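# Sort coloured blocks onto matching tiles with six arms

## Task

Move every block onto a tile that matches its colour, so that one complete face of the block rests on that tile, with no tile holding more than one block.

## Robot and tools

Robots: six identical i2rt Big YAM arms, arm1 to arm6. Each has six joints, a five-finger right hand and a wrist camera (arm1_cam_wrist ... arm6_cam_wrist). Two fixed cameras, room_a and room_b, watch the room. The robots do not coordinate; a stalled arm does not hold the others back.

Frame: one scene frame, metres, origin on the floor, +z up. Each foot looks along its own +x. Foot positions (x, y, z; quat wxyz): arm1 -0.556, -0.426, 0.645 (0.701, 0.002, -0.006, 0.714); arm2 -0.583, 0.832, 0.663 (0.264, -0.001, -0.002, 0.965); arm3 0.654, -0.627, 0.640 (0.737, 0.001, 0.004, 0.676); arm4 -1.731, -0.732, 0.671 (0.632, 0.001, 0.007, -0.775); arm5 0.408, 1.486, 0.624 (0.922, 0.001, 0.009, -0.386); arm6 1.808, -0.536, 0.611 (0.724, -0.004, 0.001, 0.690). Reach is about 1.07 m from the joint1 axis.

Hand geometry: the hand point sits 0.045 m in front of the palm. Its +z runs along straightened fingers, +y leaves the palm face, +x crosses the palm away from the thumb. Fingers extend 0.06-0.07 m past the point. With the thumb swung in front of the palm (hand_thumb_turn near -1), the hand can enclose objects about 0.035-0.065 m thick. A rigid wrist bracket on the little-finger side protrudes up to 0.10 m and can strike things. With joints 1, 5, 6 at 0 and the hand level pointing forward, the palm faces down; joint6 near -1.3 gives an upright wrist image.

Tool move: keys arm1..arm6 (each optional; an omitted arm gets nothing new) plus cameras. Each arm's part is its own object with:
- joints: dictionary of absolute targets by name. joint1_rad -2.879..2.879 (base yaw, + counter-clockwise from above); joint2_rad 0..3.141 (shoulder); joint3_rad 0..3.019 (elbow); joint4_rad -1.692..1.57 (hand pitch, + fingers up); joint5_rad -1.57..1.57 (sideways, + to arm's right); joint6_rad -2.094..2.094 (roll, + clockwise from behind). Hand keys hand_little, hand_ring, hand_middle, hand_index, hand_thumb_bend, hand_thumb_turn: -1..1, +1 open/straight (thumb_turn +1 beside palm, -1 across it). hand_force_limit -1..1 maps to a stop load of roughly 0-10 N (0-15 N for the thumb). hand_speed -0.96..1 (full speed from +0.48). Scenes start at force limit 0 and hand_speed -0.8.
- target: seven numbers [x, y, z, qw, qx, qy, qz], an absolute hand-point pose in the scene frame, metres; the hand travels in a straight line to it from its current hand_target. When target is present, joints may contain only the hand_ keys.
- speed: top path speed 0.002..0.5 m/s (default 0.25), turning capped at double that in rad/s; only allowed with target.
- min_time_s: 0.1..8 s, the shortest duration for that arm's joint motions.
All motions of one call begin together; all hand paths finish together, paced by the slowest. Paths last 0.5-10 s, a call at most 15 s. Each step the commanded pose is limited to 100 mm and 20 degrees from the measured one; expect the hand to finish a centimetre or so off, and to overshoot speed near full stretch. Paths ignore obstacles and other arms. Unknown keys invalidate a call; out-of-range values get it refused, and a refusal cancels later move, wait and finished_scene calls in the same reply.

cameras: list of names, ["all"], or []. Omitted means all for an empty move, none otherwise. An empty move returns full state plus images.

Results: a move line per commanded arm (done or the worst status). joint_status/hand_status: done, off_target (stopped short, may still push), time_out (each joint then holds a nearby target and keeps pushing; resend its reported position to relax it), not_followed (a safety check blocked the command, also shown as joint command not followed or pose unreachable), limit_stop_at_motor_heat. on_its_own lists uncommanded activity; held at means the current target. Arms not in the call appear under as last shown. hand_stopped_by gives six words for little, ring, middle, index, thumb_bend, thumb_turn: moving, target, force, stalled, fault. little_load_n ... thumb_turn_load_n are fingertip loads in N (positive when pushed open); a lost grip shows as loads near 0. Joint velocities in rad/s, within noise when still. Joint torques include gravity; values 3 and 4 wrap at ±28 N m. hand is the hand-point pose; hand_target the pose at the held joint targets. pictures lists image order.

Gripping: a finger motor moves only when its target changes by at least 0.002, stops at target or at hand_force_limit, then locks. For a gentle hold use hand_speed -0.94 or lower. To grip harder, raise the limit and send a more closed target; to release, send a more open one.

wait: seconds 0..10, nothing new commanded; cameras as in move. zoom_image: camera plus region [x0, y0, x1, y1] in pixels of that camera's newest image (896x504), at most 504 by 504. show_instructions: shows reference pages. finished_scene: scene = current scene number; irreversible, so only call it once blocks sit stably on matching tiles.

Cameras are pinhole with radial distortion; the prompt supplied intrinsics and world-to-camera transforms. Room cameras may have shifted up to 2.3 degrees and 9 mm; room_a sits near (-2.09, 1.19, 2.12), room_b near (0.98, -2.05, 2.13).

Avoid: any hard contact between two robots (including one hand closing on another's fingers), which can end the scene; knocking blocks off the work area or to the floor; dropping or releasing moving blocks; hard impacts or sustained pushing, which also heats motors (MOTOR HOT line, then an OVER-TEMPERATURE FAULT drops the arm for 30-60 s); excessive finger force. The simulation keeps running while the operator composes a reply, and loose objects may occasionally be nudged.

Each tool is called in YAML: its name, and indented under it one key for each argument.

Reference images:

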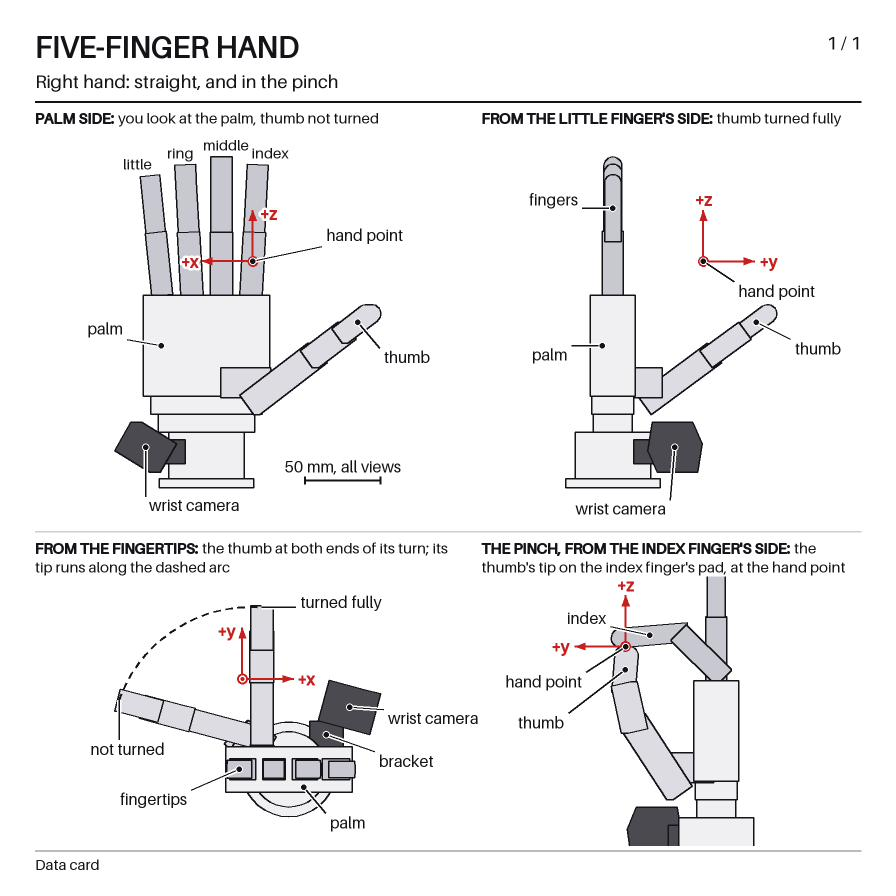

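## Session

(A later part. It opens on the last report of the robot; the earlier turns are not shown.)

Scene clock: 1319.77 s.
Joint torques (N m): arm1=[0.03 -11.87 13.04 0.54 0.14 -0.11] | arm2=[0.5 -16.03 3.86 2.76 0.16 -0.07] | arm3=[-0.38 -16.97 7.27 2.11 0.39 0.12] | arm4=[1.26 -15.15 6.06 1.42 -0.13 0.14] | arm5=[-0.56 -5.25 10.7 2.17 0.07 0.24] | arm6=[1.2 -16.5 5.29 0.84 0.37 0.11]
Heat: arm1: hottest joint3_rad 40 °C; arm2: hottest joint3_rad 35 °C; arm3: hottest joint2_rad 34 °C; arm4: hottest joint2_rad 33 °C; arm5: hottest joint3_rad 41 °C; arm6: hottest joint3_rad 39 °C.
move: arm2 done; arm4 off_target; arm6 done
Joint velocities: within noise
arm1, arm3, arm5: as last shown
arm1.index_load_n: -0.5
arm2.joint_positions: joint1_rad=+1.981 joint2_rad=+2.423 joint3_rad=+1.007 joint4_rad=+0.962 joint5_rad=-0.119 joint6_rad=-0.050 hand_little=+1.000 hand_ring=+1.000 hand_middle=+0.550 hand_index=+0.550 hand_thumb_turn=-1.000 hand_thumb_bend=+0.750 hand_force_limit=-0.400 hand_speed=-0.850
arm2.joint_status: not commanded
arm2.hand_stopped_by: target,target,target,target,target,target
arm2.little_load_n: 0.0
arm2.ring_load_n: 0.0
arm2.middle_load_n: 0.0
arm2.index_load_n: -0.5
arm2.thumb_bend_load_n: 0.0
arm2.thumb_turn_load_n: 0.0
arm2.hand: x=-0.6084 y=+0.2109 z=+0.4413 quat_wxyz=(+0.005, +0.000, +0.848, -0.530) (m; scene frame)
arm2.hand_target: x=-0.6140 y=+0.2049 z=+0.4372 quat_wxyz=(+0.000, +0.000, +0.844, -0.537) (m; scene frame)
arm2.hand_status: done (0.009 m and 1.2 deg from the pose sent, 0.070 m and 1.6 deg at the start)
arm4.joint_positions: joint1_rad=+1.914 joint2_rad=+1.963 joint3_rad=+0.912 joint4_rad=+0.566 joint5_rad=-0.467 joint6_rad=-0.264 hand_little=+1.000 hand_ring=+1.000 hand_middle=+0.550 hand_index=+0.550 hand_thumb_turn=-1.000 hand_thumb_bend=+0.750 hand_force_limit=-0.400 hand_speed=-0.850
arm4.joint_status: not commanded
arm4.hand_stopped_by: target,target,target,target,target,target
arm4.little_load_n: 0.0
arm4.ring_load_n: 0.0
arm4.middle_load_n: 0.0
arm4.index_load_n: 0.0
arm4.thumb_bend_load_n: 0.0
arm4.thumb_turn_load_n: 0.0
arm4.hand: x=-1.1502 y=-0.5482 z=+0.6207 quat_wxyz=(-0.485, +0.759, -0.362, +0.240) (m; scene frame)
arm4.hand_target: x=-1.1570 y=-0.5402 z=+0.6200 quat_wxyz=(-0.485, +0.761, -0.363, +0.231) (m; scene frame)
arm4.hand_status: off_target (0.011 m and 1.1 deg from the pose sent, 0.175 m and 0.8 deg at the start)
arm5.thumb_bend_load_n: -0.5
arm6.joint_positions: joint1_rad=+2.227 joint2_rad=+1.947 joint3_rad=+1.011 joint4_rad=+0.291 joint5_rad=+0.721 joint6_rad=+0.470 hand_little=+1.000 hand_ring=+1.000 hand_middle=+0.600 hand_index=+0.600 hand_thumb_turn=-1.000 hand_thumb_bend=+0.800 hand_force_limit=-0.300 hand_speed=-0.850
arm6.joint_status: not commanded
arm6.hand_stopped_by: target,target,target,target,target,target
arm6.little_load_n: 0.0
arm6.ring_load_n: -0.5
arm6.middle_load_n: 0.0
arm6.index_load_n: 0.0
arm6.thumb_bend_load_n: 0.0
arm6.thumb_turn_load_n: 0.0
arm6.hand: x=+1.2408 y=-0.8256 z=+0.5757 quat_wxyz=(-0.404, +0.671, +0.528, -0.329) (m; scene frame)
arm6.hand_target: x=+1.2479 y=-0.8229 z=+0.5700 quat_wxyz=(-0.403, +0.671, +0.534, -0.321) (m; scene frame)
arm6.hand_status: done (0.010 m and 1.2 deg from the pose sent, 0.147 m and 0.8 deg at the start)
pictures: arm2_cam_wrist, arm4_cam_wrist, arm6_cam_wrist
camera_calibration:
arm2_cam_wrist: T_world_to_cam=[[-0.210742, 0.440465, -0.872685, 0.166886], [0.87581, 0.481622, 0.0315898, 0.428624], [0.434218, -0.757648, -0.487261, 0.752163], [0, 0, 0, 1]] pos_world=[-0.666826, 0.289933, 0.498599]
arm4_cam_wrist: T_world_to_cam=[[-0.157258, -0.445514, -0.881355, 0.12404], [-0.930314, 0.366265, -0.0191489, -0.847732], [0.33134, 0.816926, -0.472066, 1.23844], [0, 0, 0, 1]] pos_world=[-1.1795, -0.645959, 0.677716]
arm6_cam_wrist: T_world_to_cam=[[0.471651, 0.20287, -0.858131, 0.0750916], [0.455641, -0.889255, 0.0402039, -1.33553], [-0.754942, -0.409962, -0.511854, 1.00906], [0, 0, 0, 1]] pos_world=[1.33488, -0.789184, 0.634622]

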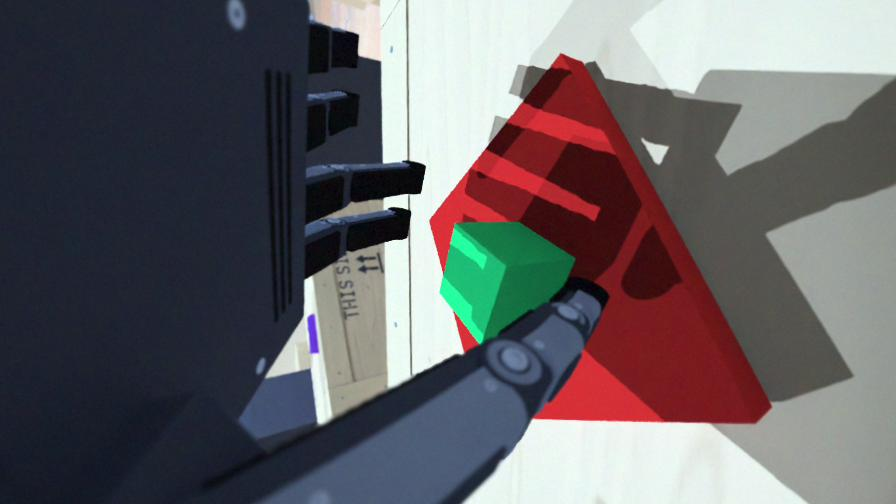

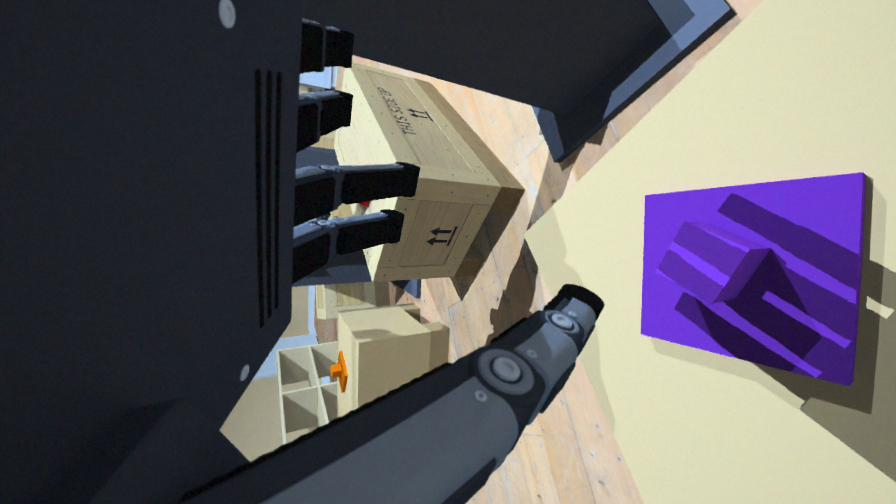

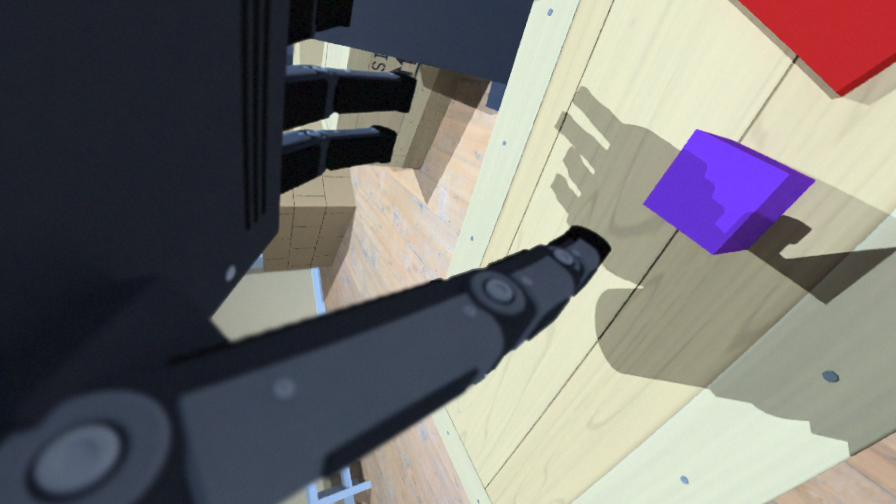

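move:
  arm2: {"joints": {"hand_index": -0.4, "hand_middle": -0.4, "hand_thumb_bend": 0.0, "hand_speed": -0.94, "hand_force_limit": -0.4}}
  arm4: {"joints": {"joint1_rad": 0.0, "joint2_rad": 1.1, "joint3_rad": 0.75, "joint4_rad": -0.1, "joint5_rad": 0, "joint6_rad": 0, "hand_index": 0.5, "hand_middle": 0.5, "hand_thumb_bend": 0.65, "hand_speed": -0.2}, "min_time_s": 3}
  arm6: {"joints": {"joint1_rad": 0.9, "joint2_rad": 1.2, "joint3_rad": 0.9, "joint4_rad": -0.2, "joint5_rad": 0, "joint6_rad": 0}, "min_time_s": 3}
  cameras: ["arm2_cam_wrist", "arm4_cam_wrist", "room_a", "room_b"]

zoom_image:
  camera: "arm4_cam_wrist"
  region: [560, 100, 840, 340]

Scene clock: 1345.73 s.
Joint torques (N m): arm1=[0.03 -11.93 13.05 0.54 0.14 -0.12] | arm2=[0.26 -15.68 3.78 2.82 0.1 -0.11] | arm3=[-1.03 -17.32 7.31 1.96 0.32 0.11] | arm4=[-1.32 -6.83 10.41 1.62 0.02 0.19] | arm5=[-0.21 -5.13 10.73 2.22 0.06 0.25] | arm6=[-0.85 -9.05 8.13 1.03 -0.1 -0.05]
Heat: arm1: hottest joint3_rad 41 °C; arm2: hottest joint3_rad 35 °C; arm3: hottest joint2_rad 34 °C; arm4: hottest joint2_rad 32 °C; arm5: hottest joint3_rad 41 °C; arm6: hottest joint3_rad 39 °C.
move: arm2 off_target; arm4 done; arm6 done
Joint velocities: within noise
arm1, arm5: as last shown
arm1.index_load_n: 0.0
arm2.joint_positions: joint1_rad=+1.981 joint2_rad=+2.423 joint3_rad=+1.007 joint4_rad=+0.962 joint5_rad=-0.119 joint6_rad=-0.050 hand_little=+1.000 hand_ring=+1.000 hand_middle=+0.027 hand_index=+0.004 hand_thumb_turn=-1.000 hand_thumb_bend=+0.480 hand_force_limit=-0.400 hand_speed=-0.940
arm2.joint_status: hand_middle off_target (ended at +0.027, target -0.400); hand_index off_target (ended at +0.004, target -0.400); hand_thumb_bend off_target (ended at +0.480, target +0.000); the others done
arm2.hand_stopped_by: target,target,force,force,force,target
arm2.little_load_n: 0.0
arm2.ring_load_n: 0.0
arm2.middle_load_n: 3.5
arm2.index_load_n: 5.0
arm2.thumb_bend_load_n: 7.5
arm2.thumb_turn_load_n: -1.0
arm2.hand: x=-0.6085 y=+0.2108 z=+0.4414 quat_wxyz=(+0.005, +0.000, +0.848, -0.530) (m; scene frame)
arm2.hand_target: x=-0.6140 y=+0.2049 z=+0.4372 quat_wxyz=(+0.000, +0.000, +0.844, -0.537) (m; scene frame)
arm2.hand_status: not commanded
arm3.joint_positions: joint1_rad=+0.087 joint2_rad=+1.822 joint3_rad=+0.947 joint4_rad=+0.480 joint5_rad=+0.782 joint6_rad=+0.475 hand_little=+1.000 hand_ring=+1.000 hand_middle=+0.500 hand_index=+0.500 hand_thumb_turn=-1.000 hand_thumb_bend=+0.700 hand_force_limit=-0.400 hand_speed=-0.850
arm3.joint_status: not commanded
arm3.hand_stopped_by: target,target,target,target,target,target
arm3.little_load_n: 0.0
arm3.ring_load_n: 0.0
arm3.middle_load_n: 0.0
arm3.index_load_n: 0.0
arm3.thumb_bend_load_n: 0.0
arm3.thumb_turn_load_n: 0.0
arm3.hand: x=+0.7525 y=+0.0155 z=+0.6900 quat_wxyz=(-0.570, +0.700, -0.388, +0.186) (m; scene frame)
arm3.hand_target: x=+0.7531 y=+0.0128 z=+0.6987 quat_wxyz=(-0.573, +0.696, -0.394, +0.181) (m; scene frame)
arm3.hand_status: not commanded
arm4.joint_positions: joint1_rad=+0.011 joint2_rad=+1.109 joint3_rad=+0.759 joint4_rad=-0.092 joint5_rad=-0.001 joint6_rad=-0.012 hand_little=+1.000 hand_ring=+1.000 hand_middle=+0.500 hand_index=+0.500 hand_thumb_turn=-1.000 hand_thumb_bend=+0.650 hand_force_limit=-0.400 hand_speed=-0.200
arm4.joint_status: all done
arm4.hand_stopped_by: target,target,target,target,target,target
arm4.little_load_n: -0.5
arm4.ring_load_n: 0.0
arm4.middle_load_n: 0.0
arm4.index_load_n: 0.0
arm4.thumb_bend_load_n: 0.0
arm4.thumb_turn_load_n: 0.0
arm4.hand: x=-1.7934 y=-1.2207 z=+0.8645 quat_wxyz=(+0.057, -0.073, -0.845, +0.527) (m; scene frame)
arm4.hand_target: x=-1.7972 y=-1.2157 z=+0.8621 quat_wxyz=(+0.057, -0.083, -0.846, +0.524) (m; scene frame)
arm4.hand_status: not commanded
arm5.thumb_bend_load_n: 0.0
arm6.joint_positions: joint1_rad=+0.909 joint2_rad=+1.204 joint3_rad=+0.915 joint4_rad=-0.188 joint5_rad=+0.002 joint6_rad=+0.011 hand_little=+1.000 hand_ring=+1.000 hand_middle=+0.600 hand_index=+0.600 hand_thumb_turn=-1.000 hand_thumb_bend=+0.800 hand_force_limit=-0.300 hand_speed=-0.850
arm6.joint_status: all done
arm6.hand_stopped_by: target,target,target,target,target,target
arm6.little_load_n: 0.0
arm6.ring_load_n: 0.0
arm6.middle_load_n: -0.5
arm6.index_load_n: 0.0
arm6.thumb_bend_load_n: 0.0
arm6.thumb_turn_load_n: 0.0
arm6.hand: x=+1.3881 y=-0.2148 z=+0.8301 quat_wxyz=(-0.468, +0.781, +0.352, -0.219) (m; scene frame)
arm6.hand_target: x=+1.3963 y=-0.2157 z=+0.8211 quat_wxyz=(-0.461, +0.785, +0.356, -0.211) (m; scene frame)
arm6.hand_status: not commanded
pictures: arm2_cam_wrist, arm4_cam_wrist, room_a, room_b
camera_calibration:
arm2_cam_wrist: T_world_to_cam=[[-0.210718, 0.440212, -0.872818, 0.167043], [0.876021, 0.48126, 0.0312362, 0.429047], [0.433803, -0.758025, -0.487045, 0.751888], [0, 0, 0, 1]] pos_world=[-0.666826, 0.289933, 0.498599]
arm4_cam_wrist: T_world_to_cam=[[-0.174061, 0.462301, -0.869471, 1.00591], [0.942999, 0.332581, -0.011946, 2.11704], [0.283647, -0.82199, -0.493839, 0.0487047], [0, 0, 0, 1]] pos_world=[-1.83509, -1.12908, 0.92395]

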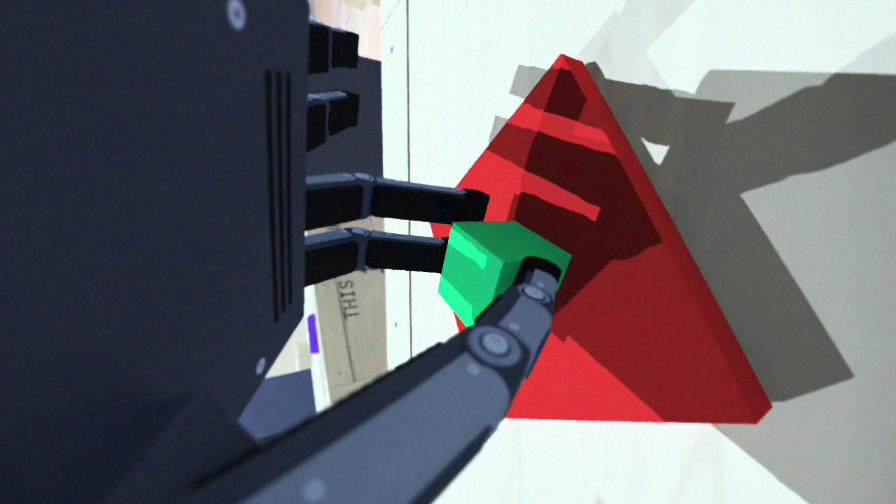

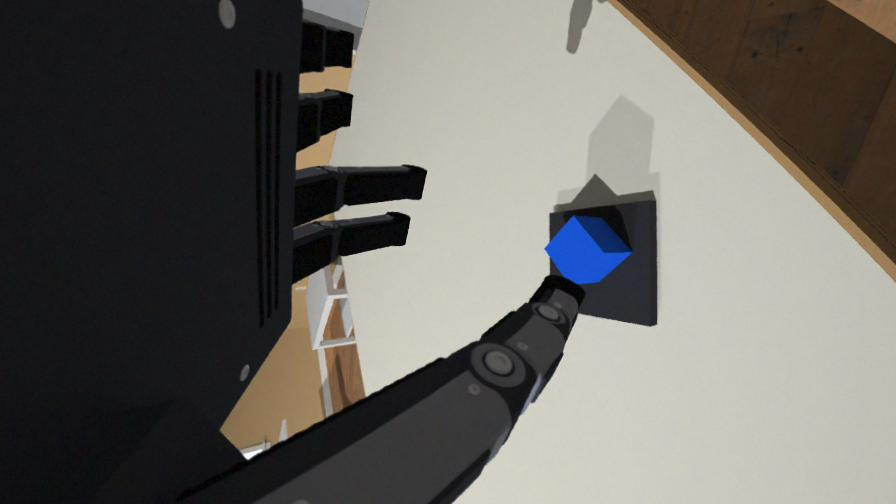

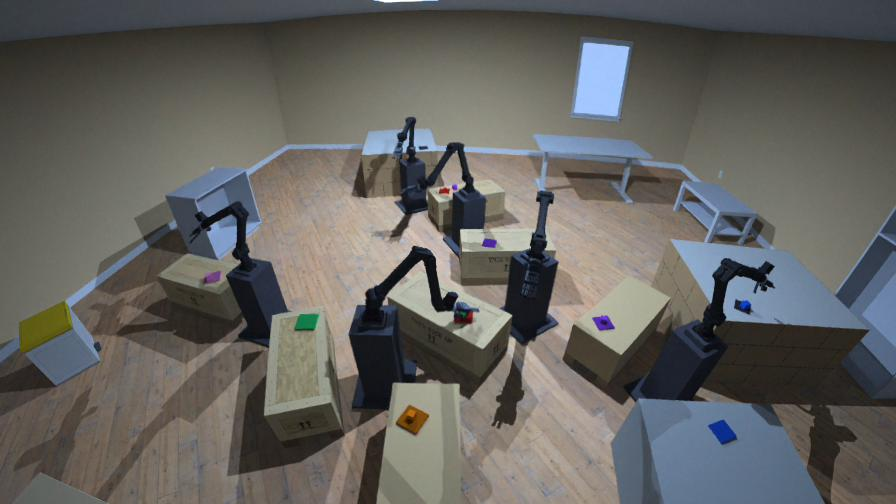

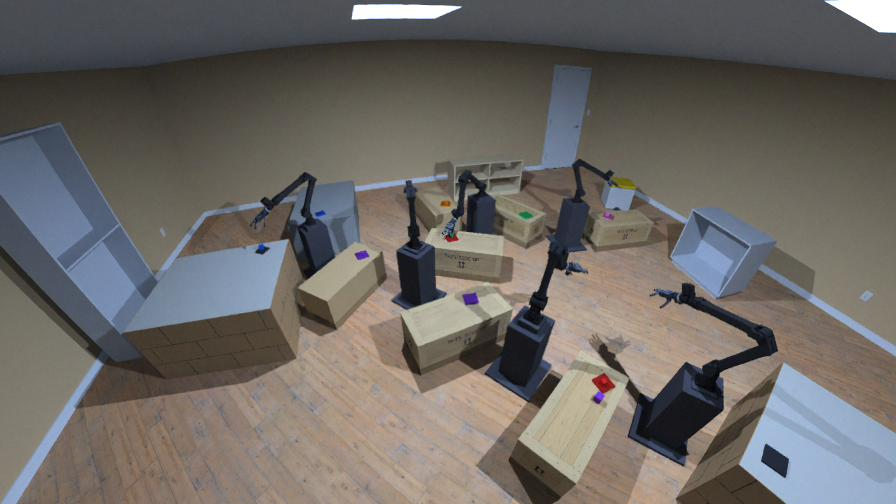

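Scaled by 1.800 from the camera's 896x504 image, which has a finer 1280x720 frame.

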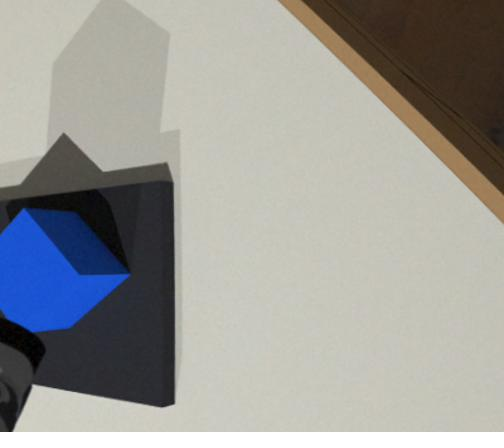

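move:
  arm2: {"target": [-0.6139, 0.2045, 0.61, 0.0, 0.0, -0.8434, 0.5373], "speed": 0.15}
  arm3: {"joints": {"joint1_rad": -1.655, "joint5_rad": -0.05, "joint6_rad": 0.0, "hand_index": 0.65, "hand_middle": 0.65, "hand_thumb_bend": 0.75, "hand_speed": -0.2}, "min_time_s": 2.5}
  arm4: {"target": [-1.7649, -1.3133, 0.755, 0.1300, -0.2041, -0.8183, 0.5213], "speed": 0.12}
  cameras: ["arm2_cam_wrist", "arm3_cam_wrist", "arm4_cam_wrist"]

zoom_image:
  camera: "arm4_cam_wrist"
  region: [500, 120, 780, 360]

zoom_image:
  camera: "arm3_cam_wrist"
  region: [560, 100, 840, 340]

Scene clock: 1419.10 s.
Joint torques (N m): arm1=[0.09 -12.04 13.03 0.53 0.14 -0.11] | arm2=[0.09 -15.62 4.21 1.2 0.2 -0.11] | arm3=[-0.03 -17.85 7.31 2.19 -0.09 -0.16] | arm4=[0.79 -8.18 12.96 2.55 0.28 0.18] | arm5=[-0.32 -5.19 10.77 2.32 0.05 0.23] | arm6=[0.15 -9 8.2 1.14 -0.11 -0.03]
Heat: arm1: hottest joint3_rad 42 °C; arm2: hottest joint3_rad 34 °C; arm3: hottest joint2_rad 35 °C; arm4: hottest joint3_rad 37 °C; arm5: hottest joint3_rad 41 °C; arm6: hottest joint3_rad 40 °C.
move: arm2 off_target; arm3 done; arm4 off_target
Joint velocities: within noise
arm1, arm5, arm6: as last shown
arm2.joint_positions: joint1_rad=+1.981 joint2_rad=+1.968 joint3_rad=+0.904 joint4_rad=+0.656 joint5_rad=-0.118 joint6_rad=-0.050 hand_little=+1.000 hand_ring=+1.000 hand_middle=+0.027 hand_index=+0.004 hand_thumb_turn=-1.000 hand_thumb_bend=+0.480 hand_force_limit=-0.400 hand_speed=-0.940
arm2.joint_status: not commanded
arm2.hand_stopped_by: target,target,force,force,force,target
arm2.little_load_n: 0.0
arm2.ring_load_n: -0.5
arm2.middle_load_n: 3.5
arm2.index_load_n: 5.0
arm2.thumb_bend_load_n: 7.5
arm2.thumb_turn_load_n: -1.0
arm2.hand: x=-0.6106 y=+0.1967 z=+0.6192 quat_wxyz=(+0.003, -0.001, +0.836, -0.549) (m; scene frame)
arm2.hand_target: x=-0.6139 y=+0.2046 z=+0.6101 quat_wxyz=(+0.000, +0.000, +0.843, -0.537) (m; scene frame)
arm2.hand_status: off_target (0.013 m and 1.6 deg from the pose sent, 0.169 m and 1.2 deg at the start)
arm3.joint_positions: joint1_rad=-1.659 joint2_rad=+1.822 joint3_rad=+0.947 joint4_rad=+0.480 joint5_rad=-0.048 joint6_rad=+0.015 hand_little=+1.000 hand_ring=+1.000 hand_middle=+0.650 hand_index=+0.650 hand_thumb_turn=-1.000 hand_thumb_bend=+0.750 hand_force_limit=-0.400 hand_speed=-0.200
arm3.joint_status: all done
arm3.hand_stopped_by: target,target,target,target,target,target
arm3.little_load_n: 0.0
arm3.ring_load_n: 0.0
arm3.middle_load_n: 0.0
arm3.index_load_n: 0.0
arm3.thumb_bend_load_n: -0.5
arm3.thumb_turn_load_n: 0.0
arm3.hand: x=+1.3007 y=-0.7005 z=+0.6637 quat_wxyz=(-0.371, +0.543, -0.634, +0.408) (m; scene frame)
arm3.hand_target: x=+1.2978 y=-0.6980 z=+0.6715 quat_wxyz=(-0.371, +0.548, -0.627, +0.412) (m; scene frame)
arm3.hand_status: not commanded
arm4.joint_positions: joint1_rad=+0.210 joint2_rad=+1.507 joint3_rad=+0.777 joint4_rad=+0.221 joint5_rad=+0.452 joint6_rad=+0.226 hand_little=+1.000 hand_ring=+1.000 hand_middle=+0.500 hand_index=+0.500 hand_thumb_turn=-1.000 hand_thumb_bend=+0.650 hand_force_limit=-0.400 hand_speed=-0.200
arm4.joint_status: not commanded
arm4.hand_stopped_by: target,target,target,target,target,target
arm4.little_load_n: 0.0
arm4.ring_load_n: 0.0
arm4.middle_load_n: 0.0
arm4.index_load_n: 0.0
arm4.thumb_bend_load_n: 0.0
arm4.thumb_turn_load_n: 0.0
arm4.hand: x=-1.7722 y=-1.2920 z=+0.7462 quat_wxyz=(+0.139, -0.202, -0.826, +0.508) (m; scene frame)
arm4.hand_target: x=-1.7647 y=-1.3120 z=+0.7554 quat_wxyz=(+0.130, -0.204, -0.818, +0.521) (m; scene frame)
arm4.hand_status: off_target (0.024 m and 2.0 deg from the pose sent, 0.146 m and 17.5 deg at the start)
arm6.middle_load_n: 0.0
pictures: arm2_cam_wrist, arm3_cam_wrist, arm4_cam_wrist
camera_calibration:
arm2_cam_wrist: T_world_to_cam=[[-0.21563, 0.400259, -0.890672, 0.343973], [0.87632, 0.48171, 0.00432002, 0.448933], [0.430775, -0.779582, -0.454626, 0.811063], [0, 0, 0, 1]] pos_world=[-0.668624, 0.278356, 0.673158]
arm3_cam_wrist: T_world_to_cam=[[-0.425873, -0.208197, -0.880504, 0.98704], [-0.34753, 0.936155, -0.053266, 1.16095], [0.835378, 0.283316, -0.471037, -0.466247], [0, 0, 0, 1]] pos_world=[1.21331, -0.749238, 0.711312]
arm4_cam_wrist: T_world_to_cam=[[-0.0240823, 0.502043, -0.864507, 1.25304], [0.999507, 0.0295286, -0.0106949, 1.82707], [0.0201584, -0.864339, -0.502506, -0.589532], [0, 0, 0, 1]] pos_world=[-1.78411, -1.19259, 0.806562]

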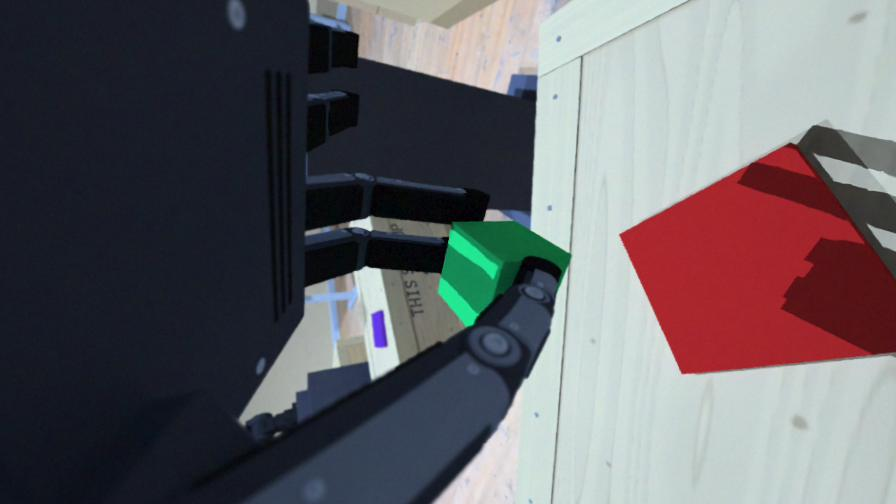

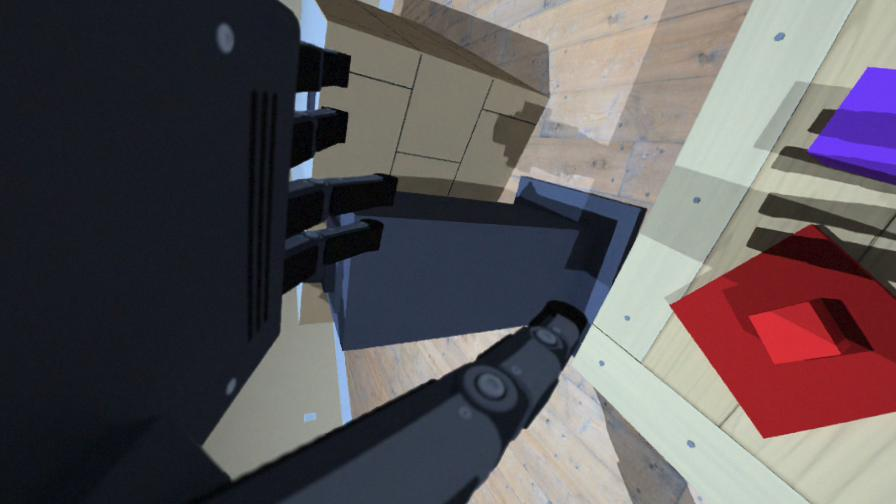

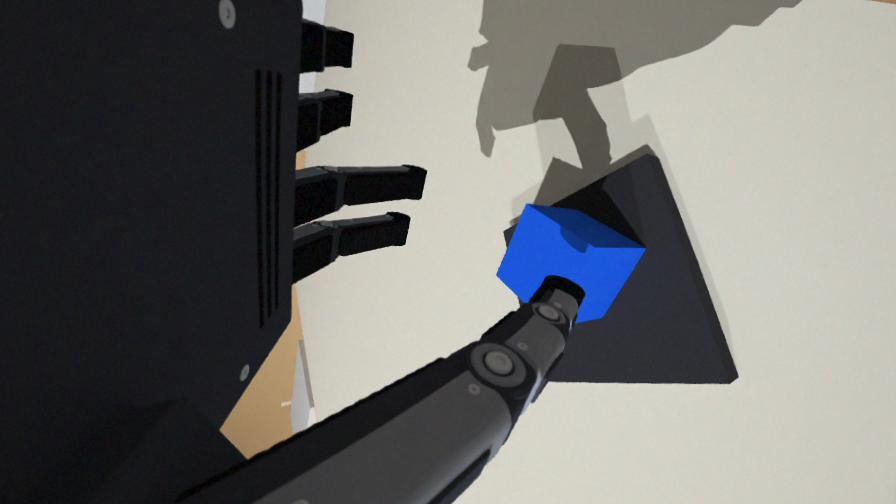

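Scaled by 1.800 from the camera's 896x504 image, which has a finer 1280x720 frame.

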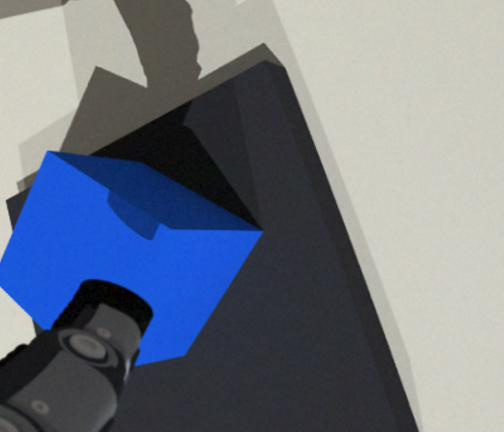

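Scaled by 1.800 from the camera's 896x504 image, which has a finer 1280x720 frame.

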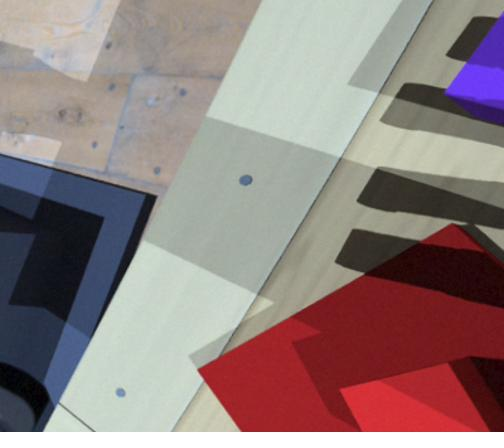

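move:
  arm2: {"joints": {"joint1_rad": -2.089}, "min_time_s": 5}
  arm3: {"target": [1.2516, -0.810, 0.51, -0.3308, 0.5192, -0.6646, 0.4234], "speed": 0.12}
  arm4: {"target": [-1.7600, -1.3230, 0.690, 0.1300, -0.2041, -0.8183, 0.5213], "speed": 0.06}
  cameras: ["arm2_cam_wrist", "arm3_cam_wrist", "arm4_cam_wrist"]

zoom_image:
  camera: "arm3_cam_wrist"
  region: [500, 120, 740, 360]

Scene clock: 1460.17 s.
Joint torques (N m): arm1=[0.15 -11.93 13.04 0.54 0.14 -0.12] | arm2=[1.2 -15.33 4.34 1.1 -0.01 -0.11] | arm3=[-1.67 -14.62 6.72 3.19 -0.14 -0.16] | arm4=[0.62 -9.52 10.11 2.5 0.25 0.17] | arm5=[-0.38 -5.3 10.86 2.21 0.05 0.26] | arm6=[0.26 -8.88 8.02 1.36 -0.11 -0.06]
Heat: arm1: hottest joint3_rad 43 °C; arm2: hottest joint3_rad 34 °C; arm3: hottest joint2_rad 35 °C; arm4: hottest joint3_rad 39 °C; arm5: hottest joint3_rad 41 °C; arm6: hottest joint3_rad 40 °C.
move: arm2 done; arm3 done; arm4 off_target
Joint velocities: within noise
arm1, arm5, arm6: as last shown
arm1.index_load_n: -0.5
arm2.joint_positions: joint1_rad=-2.091 joint2_rad=+1.968 joint3_rad=+0.904 joint4_rad=+0.656 joint5_rad=-0.114 joint6_rad=-0.050 hand_little=+1.000 hand_ring=+1.000 hand_middle=+0.027 hand_index=+0.004 hand_thumb_turn=-1.000 hand_thumb_bend=+0.480 hand_force_limit=-0.400 hand_speed=-0.940
arm2.joint_status: all done
arm2.hand_stopped_by: target,target,force,force,force,target
arm2.little_load_n: 0.0
arm2.ring_load_n: 0.0
arm2.middle_load_n: 3.5
arm2.index_load_n: 4.5
arm2.thumb_bend_load_n: 7.5
arm2.thumb_turn_load_n: -1.0
arm2.hand: x=-0.0555 y=+1.1881 z=+0.6240 quat_wxyz=(-0.493, +0.745, -0.374, +0.247) (m; scene frame)
arm2.hand_target: x=-0.0631 y=+1.1855 z=+0.6149 quat_wxyz=(-0.484, +0.753, -0.375, +0.241) (m; scene frame)
arm2.hand_status: not commanded
arm3.joint_positions: joint1_rad=-1.852 joint2_rad=+2.150 joint3_rad=+0.899 joint4_rad=+0.804 joint5_rad=-0.120 joint6_rad=-0.036 hand_little=+1.000 hand_ring=+1.000 hand_middle=+0.650 hand_index=+0.650 hand_thumb_turn=-1.000 hand_thumb_bend=+0.750 hand_force_limit=-0.400 hand_speed=-0.200
arm3.joint_status: not commanded
arm3.hand_stopped_by: target,target,target,target,target,target
arm3.little_load_n: 0.0
arm3.ring_load_n: 0.0
arm3.middle_load_n: 0.0
arm3.index_load_n: 0.0
arm3.thumb_bend_load_n: 0.0
arm3.thumb_turn_load_n: 0.0
arm3.hand: x=+1.2468 y=-0.8020 z=+0.5137 quat_wxyz=(-0.332, +0.519, -0.670, +0.415) (m; scene frame)
arm3.hand_target: x=+1.2512 y=-0.8099 z=+0.5101 quat_wxyz=(-0.331, +0.519, -0.665, +0.423) (m; scene frame)
arm3.hand_status: done (0.010 m and 1.1 deg from the pose sent, 0.195 m and 6.6 deg at the start)
arm4.joint_positions: joint1_rad=+0.220 joint2_rad=+1.675 joint3_rad=+0.777 joint4_rad=+0.407 joint5_rad=+0.463 joint6_rad=+0.232 hand_little=+1.000 hand_ring=+1.000 hand_middle=+0.500 hand_index=+0.500 hand_thumb_turn=-1.000 hand_thumb_bend=+0.650 hand_force_limit=-0.400 hand_speed=-0.200
arm4.joint_status: not commanded
arm4.hand_stopped_by: target,target,target,target,target,target
arm4.little_load_n: 0.0
arm4.ring_load_n: 0.0
arm4.middle_load_n: 0.0
arm4.index_load_n: 0.0
arm4.thumb_bend_load_n: 0.5
arm4.thumb_turn_load_n: 0.0
arm4.hand: x=-1.7684 y=-1.3114 z=+0.6932 quat_wxyz=(+0.137, -0.204, -0.820, +0.516) (m; scene frame)
arm4.hand_target: x=-1.7599 y=-1.3224 z=+0.6901 quat_wxyz=(+0.130, -0.204, -0.818, +0.521) (m; scene frame)
arm4.hand_status: off_target (0.015 m and 1.0 deg from the pose sent, 0.065 m and 2.0 deg at the start)
pictures: arm2_cam_wrist, arm3_cam_wrist, arm4_cam_wrist
camera_calibration:
arm2_cam_wrist: T_world_to_cam=[[-0.187626, -0.408904, -0.893081, 1.03553], [-0.907856, 0.41928, -0.00124117, -0.536415], [0.374959, 0.810556, -0.449894, -0.548315], [0, 0, 0, 1]] pos_world=[-0.0870996, 1.09278, 0.677466]
arm3_cam_wrist: T_world_to_cam=[[-0.488591, -0.162723, -0.857205, 0.913672], [-0.248333, 0.967757, -0.0421643, 1.12519], [0.836427, 0.192271, -0.513247, -0.515796], [0, 0, 0, 1]] pos_world=[1.15726, -0.841064, 0.565917]
arm4_cam_wrist: T_world_to_cam=[[-0.0234933, 0.484227, -0.874627, 1.20182], [0.999548, 0.0277857, -0.0114655, 1.82167], [0.0187502, -0.874501, -0.484661, -0.661274], [0, 0, 0, 1]] pos_world=[-1.78021, -1.21086, 0.751538]

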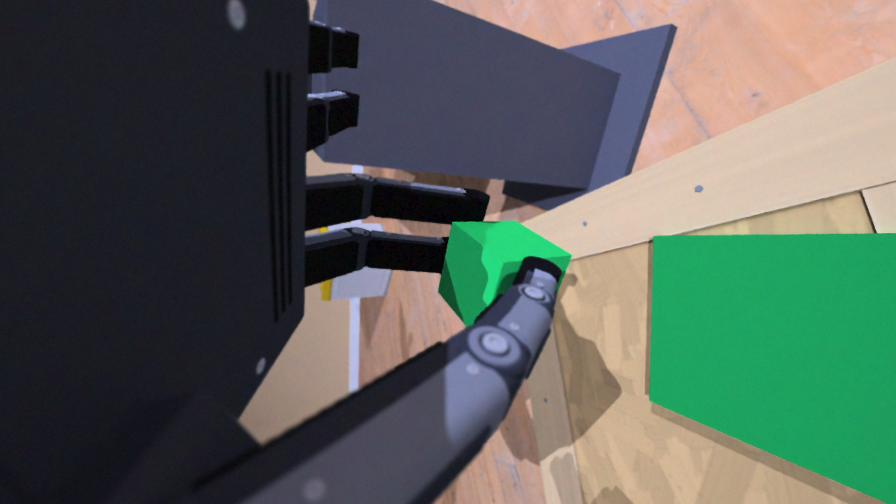

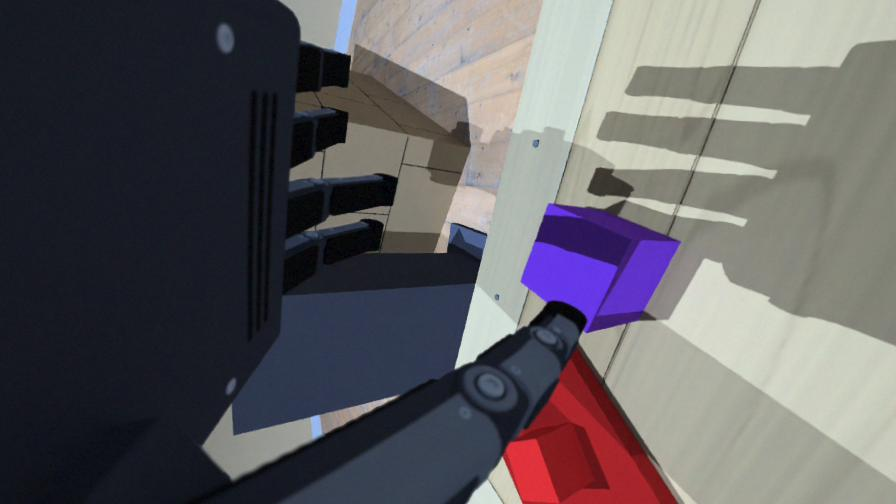

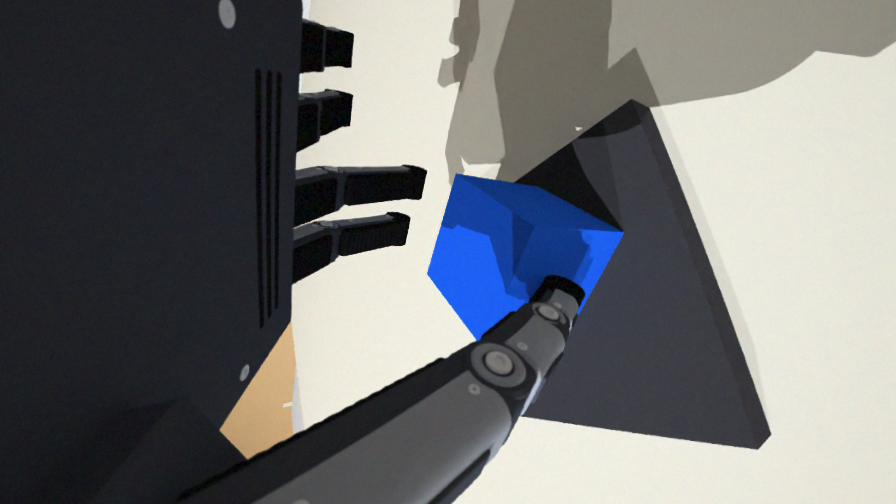

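Scaled by 2.100 from the camera's 896x504 image, which has a finer 1280x720 frame.

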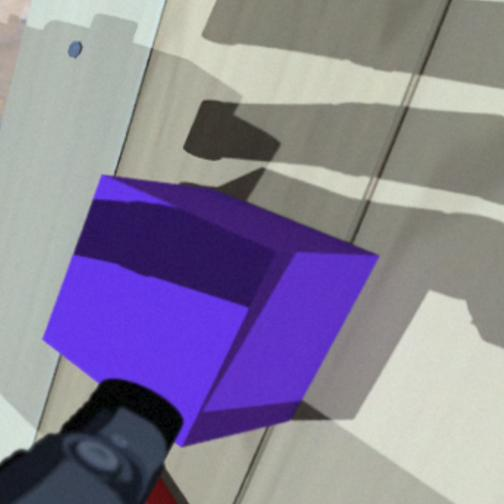

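move:
  arm2: {"target": [-0.105, 1.180, 0.54, 0.4802, -0.7538, 0.3783, -0.2410], "speed": 0.12}
  arm3: {"target": [1.2535, -0.8116, 0.424, -0.3308, 0.5192, -0.6646, 0.4234], "speed": 0.08}
  arm4: {"target": [-1.7590, -1.3220, 0.677, 0.1300, -0.2041, -0.8183, 0.5213], "speed": 0.06}
  cameras: ["arm2_cam_wrist", "arm3_cam_wrist", "arm4_cam_wrist"]

Scene clock: 1518.13 s.
Joint torques (N m): arm1=[0.09 -11.87 13.03 0.51 0.15 -0.12] | arm2=[2.26 -13.92 2.81 3 0.22 0.03] | arm3=[-2.02 -15.97 5.7 3.32 -0.12 -0.16] | arm4=[1.08 -9.76 8.94 2.52 0.28 0.17] | arm5=[-0.56 -5.25 10.76 2.19 0.09 0.26] | arm6=[0.5 -9.23 8.14 1.01 -0.1 -0.03]
Heat: arm1: hottest joint3_rad 44 °C; arm2: hottest joint3_rad 34 °C; arm3: hottest joint2_rad 35 °C; arm4: hottest joint3_rad 37 °C; arm5: hottest joint3_rad 41 °C; arm6: hottest joint3_rad 41 °C.
move: arm2 off_target; arm3 off_target; arm4 off_target
Joint velocities: within noise
arm1, arm5, arm6: as last shown
arm1.ring_load_n: -0.5
arm1.index_load_n: 0.0
arm2.joint_positions: joint1_rad=-2.064 joint2_rad=+2.118 joint3_rad=+0.817 joint4_rad=+0.859 joint5_rad=-0.077 joint6_rad=-0.048 hand_little=+1.000 hand_ring=+1.000 hand_middle=+0.027 hand_index=+0.004 hand_thumb_turn=-1.000 hand_thumb_bend=+0.480 hand_force_limit=-0.400 hand_speed=-0.940
arm2.joint_status: not commanded
arm2.hand_stopped_by: target,target,force,force,force,target
arm2.little_load_n: 0.0
arm2.ring_load_n: 0.0
arm2.middle_load_n: 3.5
arm2.index_load_n: 5.0
arm2.thumb_bend_load_n: 7.5
arm2.thumb_turn_load_n: -1.0
arm2.hand: x=-0.0974 y=+1.1754 z=+0.5470 quat_wxyz=(-0.478, +0.754, -0.379, +0.246) (m; scene frame)
arm2.hand_target: x=-0.1050 y=+1.1797 z=+0.5402 quat_wxyz=(-0.480, +0.754, -0.378, +0.241) (m; scene frame)
arm2.hand_status: off_target (0.011 m and 0.6 deg from the pose sent, 0.098 m and 2.0 deg at the start)
arm3.joint_positions: joint1_rad=-1.852 joint2_rad=+2.390 joint3_rad=+0.984 joint4_rad=+0.953 joint5_rad=-0.120 joint6_rad=-0.036 hand_little=+1.000 hand_ring=+1.000 hand_middle=+0.650 hand_index=+0.650 hand_thumb_turn=-1.000 hand_thumb_bend=+0.750 hand_force_limit=-0.400 hand_speed=-0.200
arm3.joint_status: not commanded
arm3.hand_stopped_by: target,target,target,target,target,target
arm3.little_load_n: 0.0
arm3.ring_load_n: 0.0
arm3.middle_load_n: 0.0
arm3.index_load_n: 0.0
arm3.thumb_bend_load_n: 0.0
arm3.thumb_turn_load_n: 0.5
arm3.hand: x=+1.2470 y=-0.8027 z=+0.4278 quat_wxyz=(-0.330, +0.520, -0.671, +0.413) (m; scene frame)
arm3.hand_target: x=+1.2531 y=-0.8115 z=+0.4242 quat_wxyz=(-0.331, +0.519, -0.665, +0.423) (m; scene frame)
arm3.hand_status: off_target (0.012 m and 1.4 deg from the pose sent, 0.090 m and 1.1 deg at the start)
arm4.joint_positions: joint1_rad=+0.222 joint2_rad=+1.704 joint3_rad=+0.777 joint4_rad=+0.447 joint5_rad=+0.465 joint6_rad=+0.233 hand_little=+1.000 hand_ring=+1.000 hand_middle=+0.500 hand_index=+0.500 hand_thumb_turn=-1.000 hand_thumb_bend=+0.650 hand_force_limit=-0.400 hand_speed=-0.200
arm4.joint_status: not commanded
arm4.hand_stopped_by: target,target,target,target,target,target
arm4.little_load_n: 0.0
arm4.ring_load_n: 0.0
arm4.middle_load_n: 0.0
arm4.index_load_n: 0.0
arm4.thumb_bend_load_n: 0.5
arm4.thumb_turn_load_n: 0.0
arm4.hand: x=-1.7674 y=-1.3150 z=+0.6853 quat_wxyz=(+0.136, -0.204, -0.818, +0.521) (m; scene frame)
arm4.hand_target: x=-1.7589 y=-1.3215 z=+0.6772 quat_wxyz=(+0.130, -0.204, -0.818, +0.521) (m; scene frame)
arm4.hand_status: off_target (0.014 m and 0.7 deg from the pose sent, 0.022 m and 1.0 deg at the start)
arm5.index_load_n: 0.5
pictures: arm2_cam_wrist, arm3_cam_wrist, arm4_cam_wrist
camera_calibration:
arm2_cam_wrist: T_world_to_cam=[[-0.210311, -0.432157, -0.876932, 0.970002], [-0.905018, 0.425309, 0.00745258, -0.580778], [0.369746, 0.795206, -0.480557, -0.522621], [0, 0, 0, 1]] pos_world=[-0.128375, 1.08179, 0.603804]
arm3_cam_wrist: T_world_to_cam=[[-0.492944, -0.161458, -0.854949, 0.845494], [-0.248647, 0.967792, -0.0394039, 1.12154], [0.833775, 0.193157, -0.517214, -0.554218], [0, 0, 0, 1]] pos_world=[1.15774, -0.841859, 0.480398]
arm4_cam_wrist: T_world_to_cam=[[-0.0234265, 0.474756, -0.879806, 1.18796], [0.999544, 0.0278918, -0.011564, 1.82084], [0.0190493, -0.879676, -0.475193, -0.681001], [0, 0, 0, 1]] pos_world=[-1.77921, -1.21384, 0.742626]

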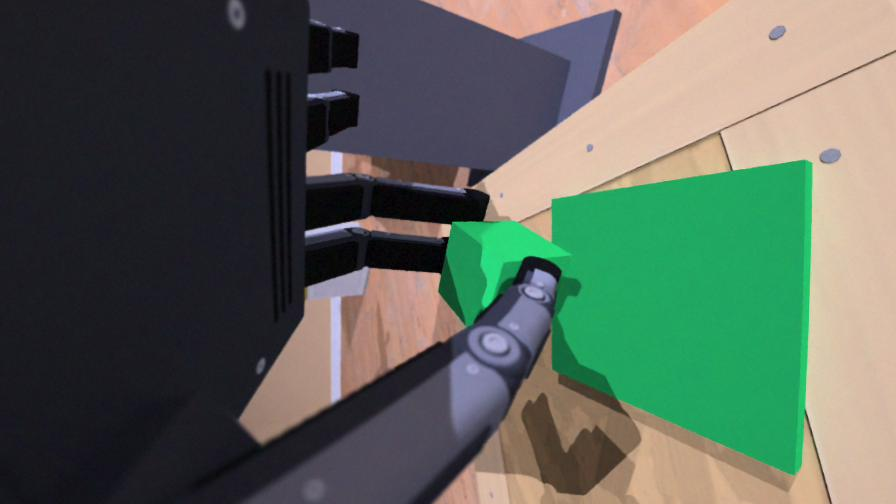

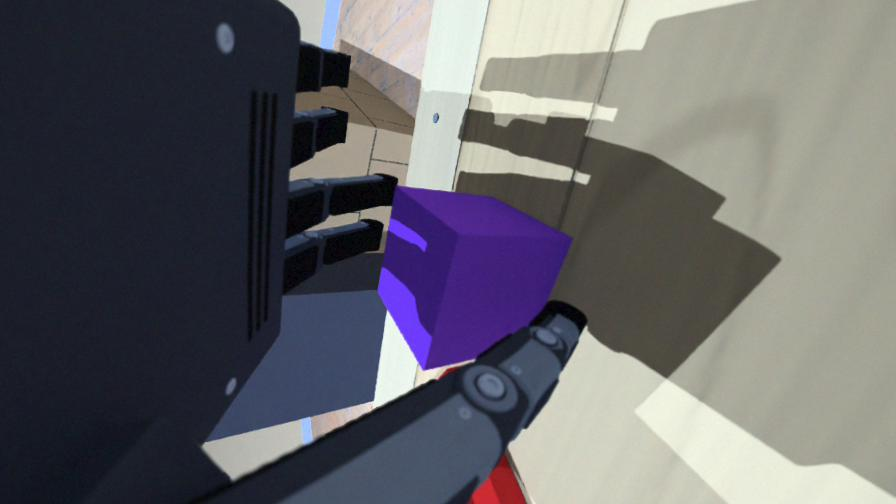

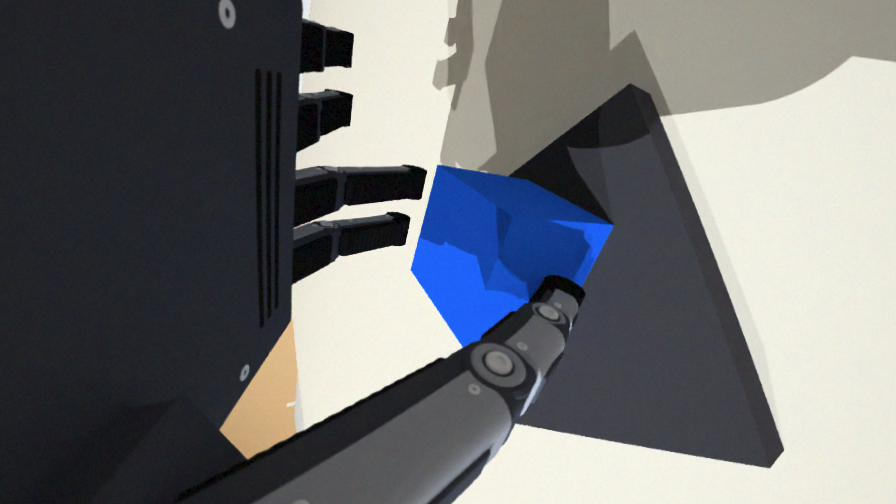

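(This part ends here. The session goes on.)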